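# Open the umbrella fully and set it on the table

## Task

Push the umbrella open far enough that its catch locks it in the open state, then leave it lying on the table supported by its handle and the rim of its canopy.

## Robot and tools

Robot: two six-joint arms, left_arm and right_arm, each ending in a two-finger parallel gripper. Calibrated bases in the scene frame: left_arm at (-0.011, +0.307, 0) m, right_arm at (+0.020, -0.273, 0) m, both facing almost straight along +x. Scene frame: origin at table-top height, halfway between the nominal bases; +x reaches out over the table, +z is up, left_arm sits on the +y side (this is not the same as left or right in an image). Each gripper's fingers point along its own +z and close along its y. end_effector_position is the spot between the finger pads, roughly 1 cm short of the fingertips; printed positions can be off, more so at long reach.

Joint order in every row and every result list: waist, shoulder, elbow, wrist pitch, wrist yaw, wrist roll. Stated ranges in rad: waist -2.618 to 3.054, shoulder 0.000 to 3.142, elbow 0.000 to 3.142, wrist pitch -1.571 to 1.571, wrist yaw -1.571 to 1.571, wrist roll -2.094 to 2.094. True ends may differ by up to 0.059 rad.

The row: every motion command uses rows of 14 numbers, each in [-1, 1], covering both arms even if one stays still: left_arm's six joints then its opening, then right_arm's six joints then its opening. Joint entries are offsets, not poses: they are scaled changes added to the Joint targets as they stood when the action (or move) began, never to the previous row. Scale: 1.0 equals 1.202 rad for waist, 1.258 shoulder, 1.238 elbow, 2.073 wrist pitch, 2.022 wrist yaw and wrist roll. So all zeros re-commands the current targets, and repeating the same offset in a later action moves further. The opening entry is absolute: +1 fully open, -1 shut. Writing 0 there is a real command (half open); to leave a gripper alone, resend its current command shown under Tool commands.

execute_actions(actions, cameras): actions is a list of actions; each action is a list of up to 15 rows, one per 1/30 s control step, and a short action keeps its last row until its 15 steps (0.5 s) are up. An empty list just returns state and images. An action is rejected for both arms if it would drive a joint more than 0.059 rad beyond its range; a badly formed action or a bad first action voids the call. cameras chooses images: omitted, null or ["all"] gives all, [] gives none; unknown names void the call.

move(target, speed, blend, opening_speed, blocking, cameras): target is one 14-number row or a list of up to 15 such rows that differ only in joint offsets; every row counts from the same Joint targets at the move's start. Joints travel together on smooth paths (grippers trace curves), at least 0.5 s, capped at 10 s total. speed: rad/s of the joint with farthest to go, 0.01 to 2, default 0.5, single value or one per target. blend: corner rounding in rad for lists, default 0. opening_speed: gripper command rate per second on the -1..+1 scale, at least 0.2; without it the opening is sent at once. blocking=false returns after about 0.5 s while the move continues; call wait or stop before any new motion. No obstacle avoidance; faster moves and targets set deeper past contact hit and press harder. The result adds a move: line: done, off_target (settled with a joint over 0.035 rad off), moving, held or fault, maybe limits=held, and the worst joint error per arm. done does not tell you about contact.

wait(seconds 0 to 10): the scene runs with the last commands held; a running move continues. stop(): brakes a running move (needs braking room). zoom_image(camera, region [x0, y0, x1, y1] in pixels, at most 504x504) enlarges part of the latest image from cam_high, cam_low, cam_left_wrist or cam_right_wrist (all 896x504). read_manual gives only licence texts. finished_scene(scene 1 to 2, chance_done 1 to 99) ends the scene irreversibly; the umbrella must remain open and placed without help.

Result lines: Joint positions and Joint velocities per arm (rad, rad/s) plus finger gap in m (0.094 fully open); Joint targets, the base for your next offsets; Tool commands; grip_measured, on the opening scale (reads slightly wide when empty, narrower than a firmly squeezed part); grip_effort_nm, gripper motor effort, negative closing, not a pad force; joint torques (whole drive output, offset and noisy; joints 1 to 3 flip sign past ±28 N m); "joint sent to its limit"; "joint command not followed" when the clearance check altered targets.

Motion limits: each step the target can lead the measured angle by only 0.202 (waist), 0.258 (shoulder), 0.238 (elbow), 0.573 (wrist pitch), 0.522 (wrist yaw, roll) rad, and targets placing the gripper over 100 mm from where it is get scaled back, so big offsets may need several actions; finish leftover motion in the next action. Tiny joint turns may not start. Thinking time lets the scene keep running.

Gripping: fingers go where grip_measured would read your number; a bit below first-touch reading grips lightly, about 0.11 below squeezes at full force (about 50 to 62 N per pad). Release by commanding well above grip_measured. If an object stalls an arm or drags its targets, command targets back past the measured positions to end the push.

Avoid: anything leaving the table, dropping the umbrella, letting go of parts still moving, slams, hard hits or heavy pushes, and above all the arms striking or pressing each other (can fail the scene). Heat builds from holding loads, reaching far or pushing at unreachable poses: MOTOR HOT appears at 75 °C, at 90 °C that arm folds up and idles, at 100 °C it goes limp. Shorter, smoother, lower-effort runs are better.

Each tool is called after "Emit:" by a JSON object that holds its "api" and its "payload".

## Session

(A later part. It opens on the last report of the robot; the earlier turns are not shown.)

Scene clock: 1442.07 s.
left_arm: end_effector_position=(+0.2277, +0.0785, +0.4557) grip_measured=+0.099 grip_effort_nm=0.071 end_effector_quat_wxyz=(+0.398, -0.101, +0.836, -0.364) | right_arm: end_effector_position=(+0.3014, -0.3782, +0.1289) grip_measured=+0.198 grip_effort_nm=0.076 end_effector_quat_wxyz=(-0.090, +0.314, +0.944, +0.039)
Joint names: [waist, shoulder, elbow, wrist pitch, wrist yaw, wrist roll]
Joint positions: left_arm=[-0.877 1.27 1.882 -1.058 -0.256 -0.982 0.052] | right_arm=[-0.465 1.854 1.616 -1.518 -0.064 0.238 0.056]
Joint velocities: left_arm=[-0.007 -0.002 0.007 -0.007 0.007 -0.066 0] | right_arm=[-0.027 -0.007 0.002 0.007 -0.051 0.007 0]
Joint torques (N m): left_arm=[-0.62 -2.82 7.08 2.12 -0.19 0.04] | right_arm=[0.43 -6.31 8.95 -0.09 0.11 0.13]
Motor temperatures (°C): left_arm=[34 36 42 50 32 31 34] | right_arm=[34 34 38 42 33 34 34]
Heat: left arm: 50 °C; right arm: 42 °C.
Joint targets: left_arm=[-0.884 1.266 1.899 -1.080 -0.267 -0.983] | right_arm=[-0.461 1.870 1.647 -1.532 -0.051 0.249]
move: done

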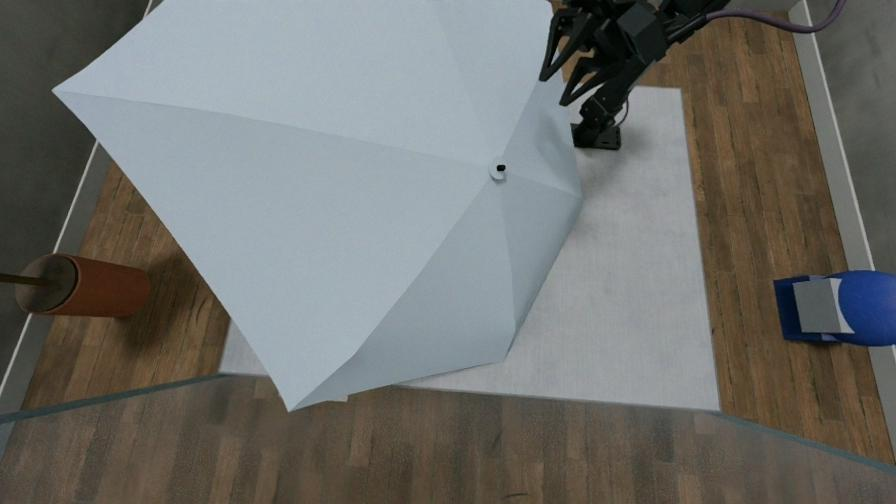

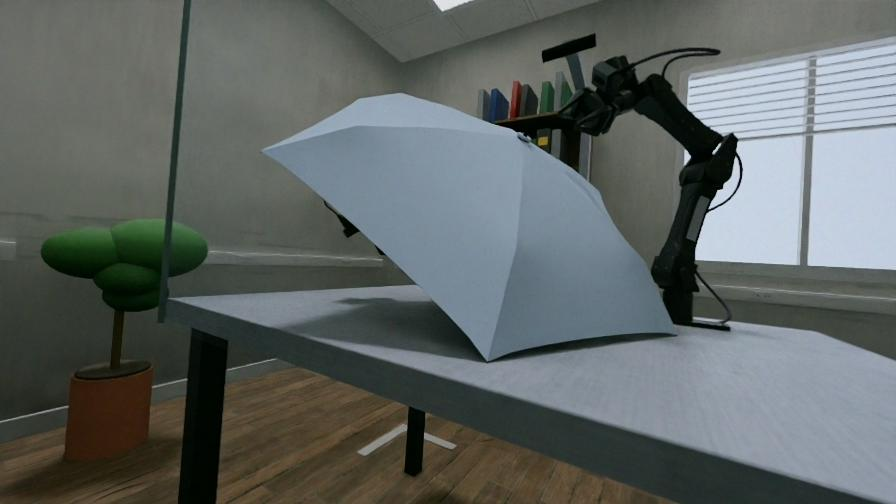

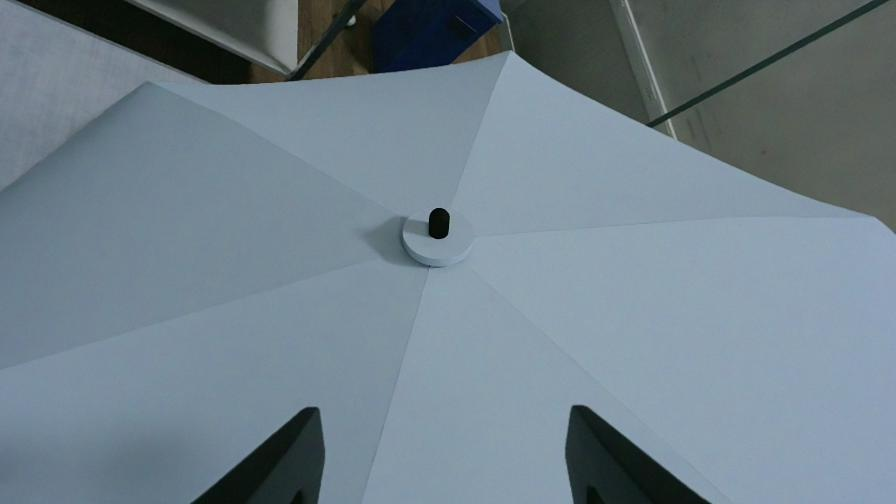

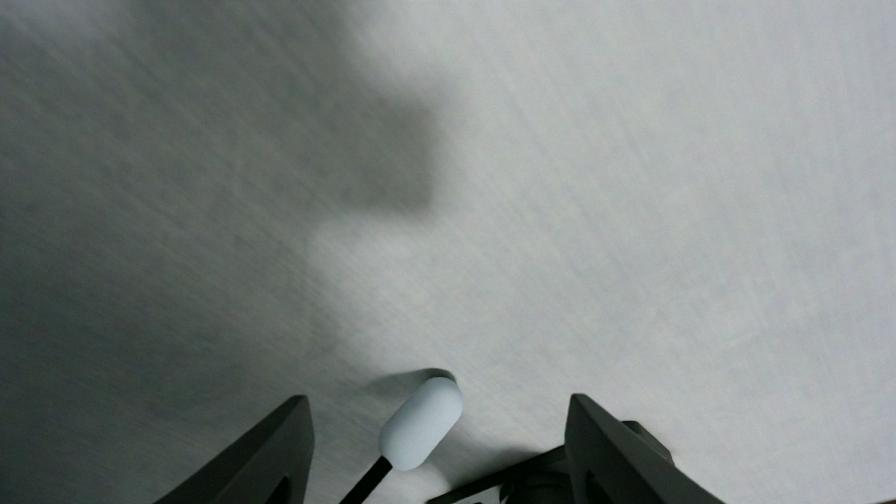

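Emit:
{"api": "execute_actions", "payload": {"actions": [], "cameras": ["cam_high", "cam_low"]}}

Scene clock: 1454.50 s.
left_arm: end_effector_position=(+0.2276, +0.0787, +0.4555) grip_measured=+0.099 grip_effort_nm=0.061 end_effector_quat_wxyz=(+0.398, -0.101, +0.836, -0.364) | right_arm: end_effector_position=(+0.3014, -0.3782, +0.1289) grip_measured=+0.198 grip_effort_nm=0.066 end_effector_quat_wxyz=(-0.090, +0.314, +0.944, +0.039)
Joint names: [waist, shoulder, elbow, wrist pitch, wrist yaw, wrist roll]
Joint positions: left_arm=[-0.877 1.27 1.882 -1.06 -0.256 -0.982 0.052] | right_arm=[-0.465 1.854 1.616 -1.518 -0.064 0.238 0.056]
Joint velocities: left_arm=[0.007 0.007 -0.017 0.007 -0.066 -0.007 0] | right_arm=[0.002 -0.002 0.002 -0.007 0.037 -0.022 0]
Joint torques (N m): left_arm=[-0.61 -2.78 7.1 2.09 -0.19 0.03] | right_arm=[0.39 -6.3 8.95 -0.1 0.13 0.13]
Motor temperatures (°C): left_arm=[34 36 42 51 32 31 34] | right_arm=[34 35 38 41 33 34 34]
Heat: left arm: 51 °C; right arm: 41 °C.
Joint targets: left_arm=[-0.884 1.266 1.899 -1.080 -0.267 -0.983] | right_arm=[-0.461 1.870 1.647 -1.532 -0.051 0.249]
Tool commands: left_gripper/opening=+0.1 right_gripper/opening=+0.2
Images, in order (width x height): cam_high 896x504, cam_low 896x504.

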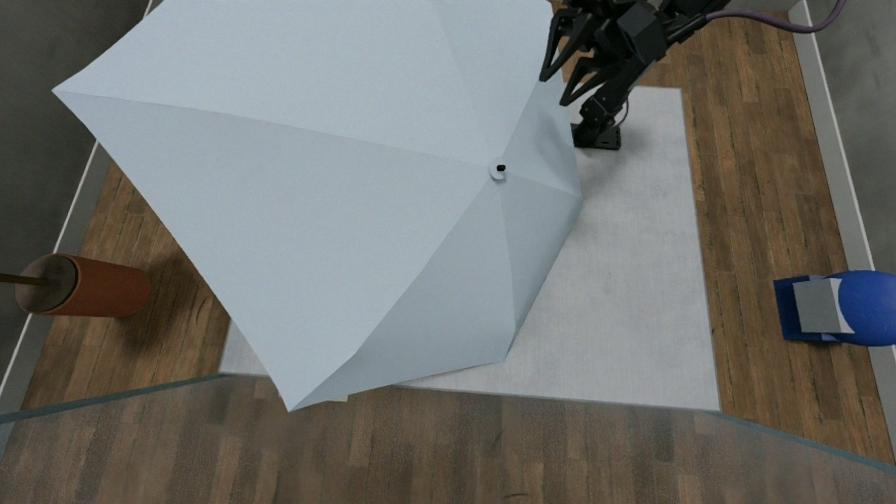

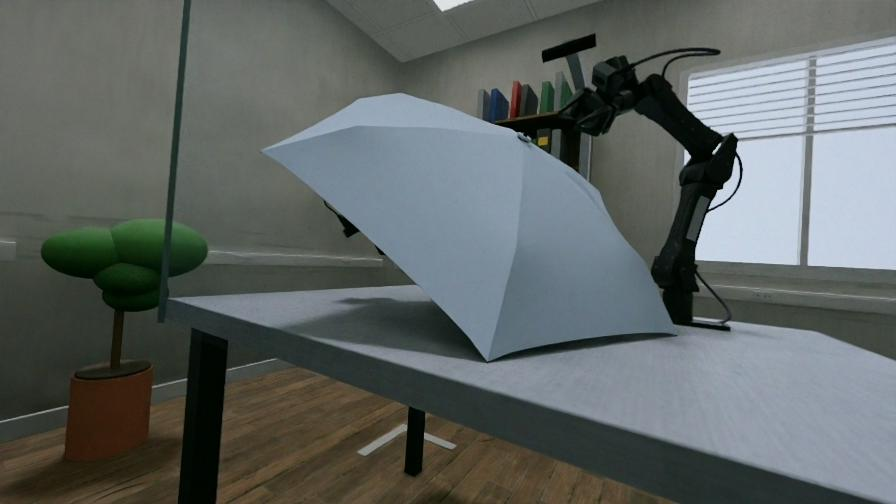

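Emit:
{"api": "finished_scene", "payload": {"scene": 1, "chance_done": 85}}

The scene is finished: the task was done.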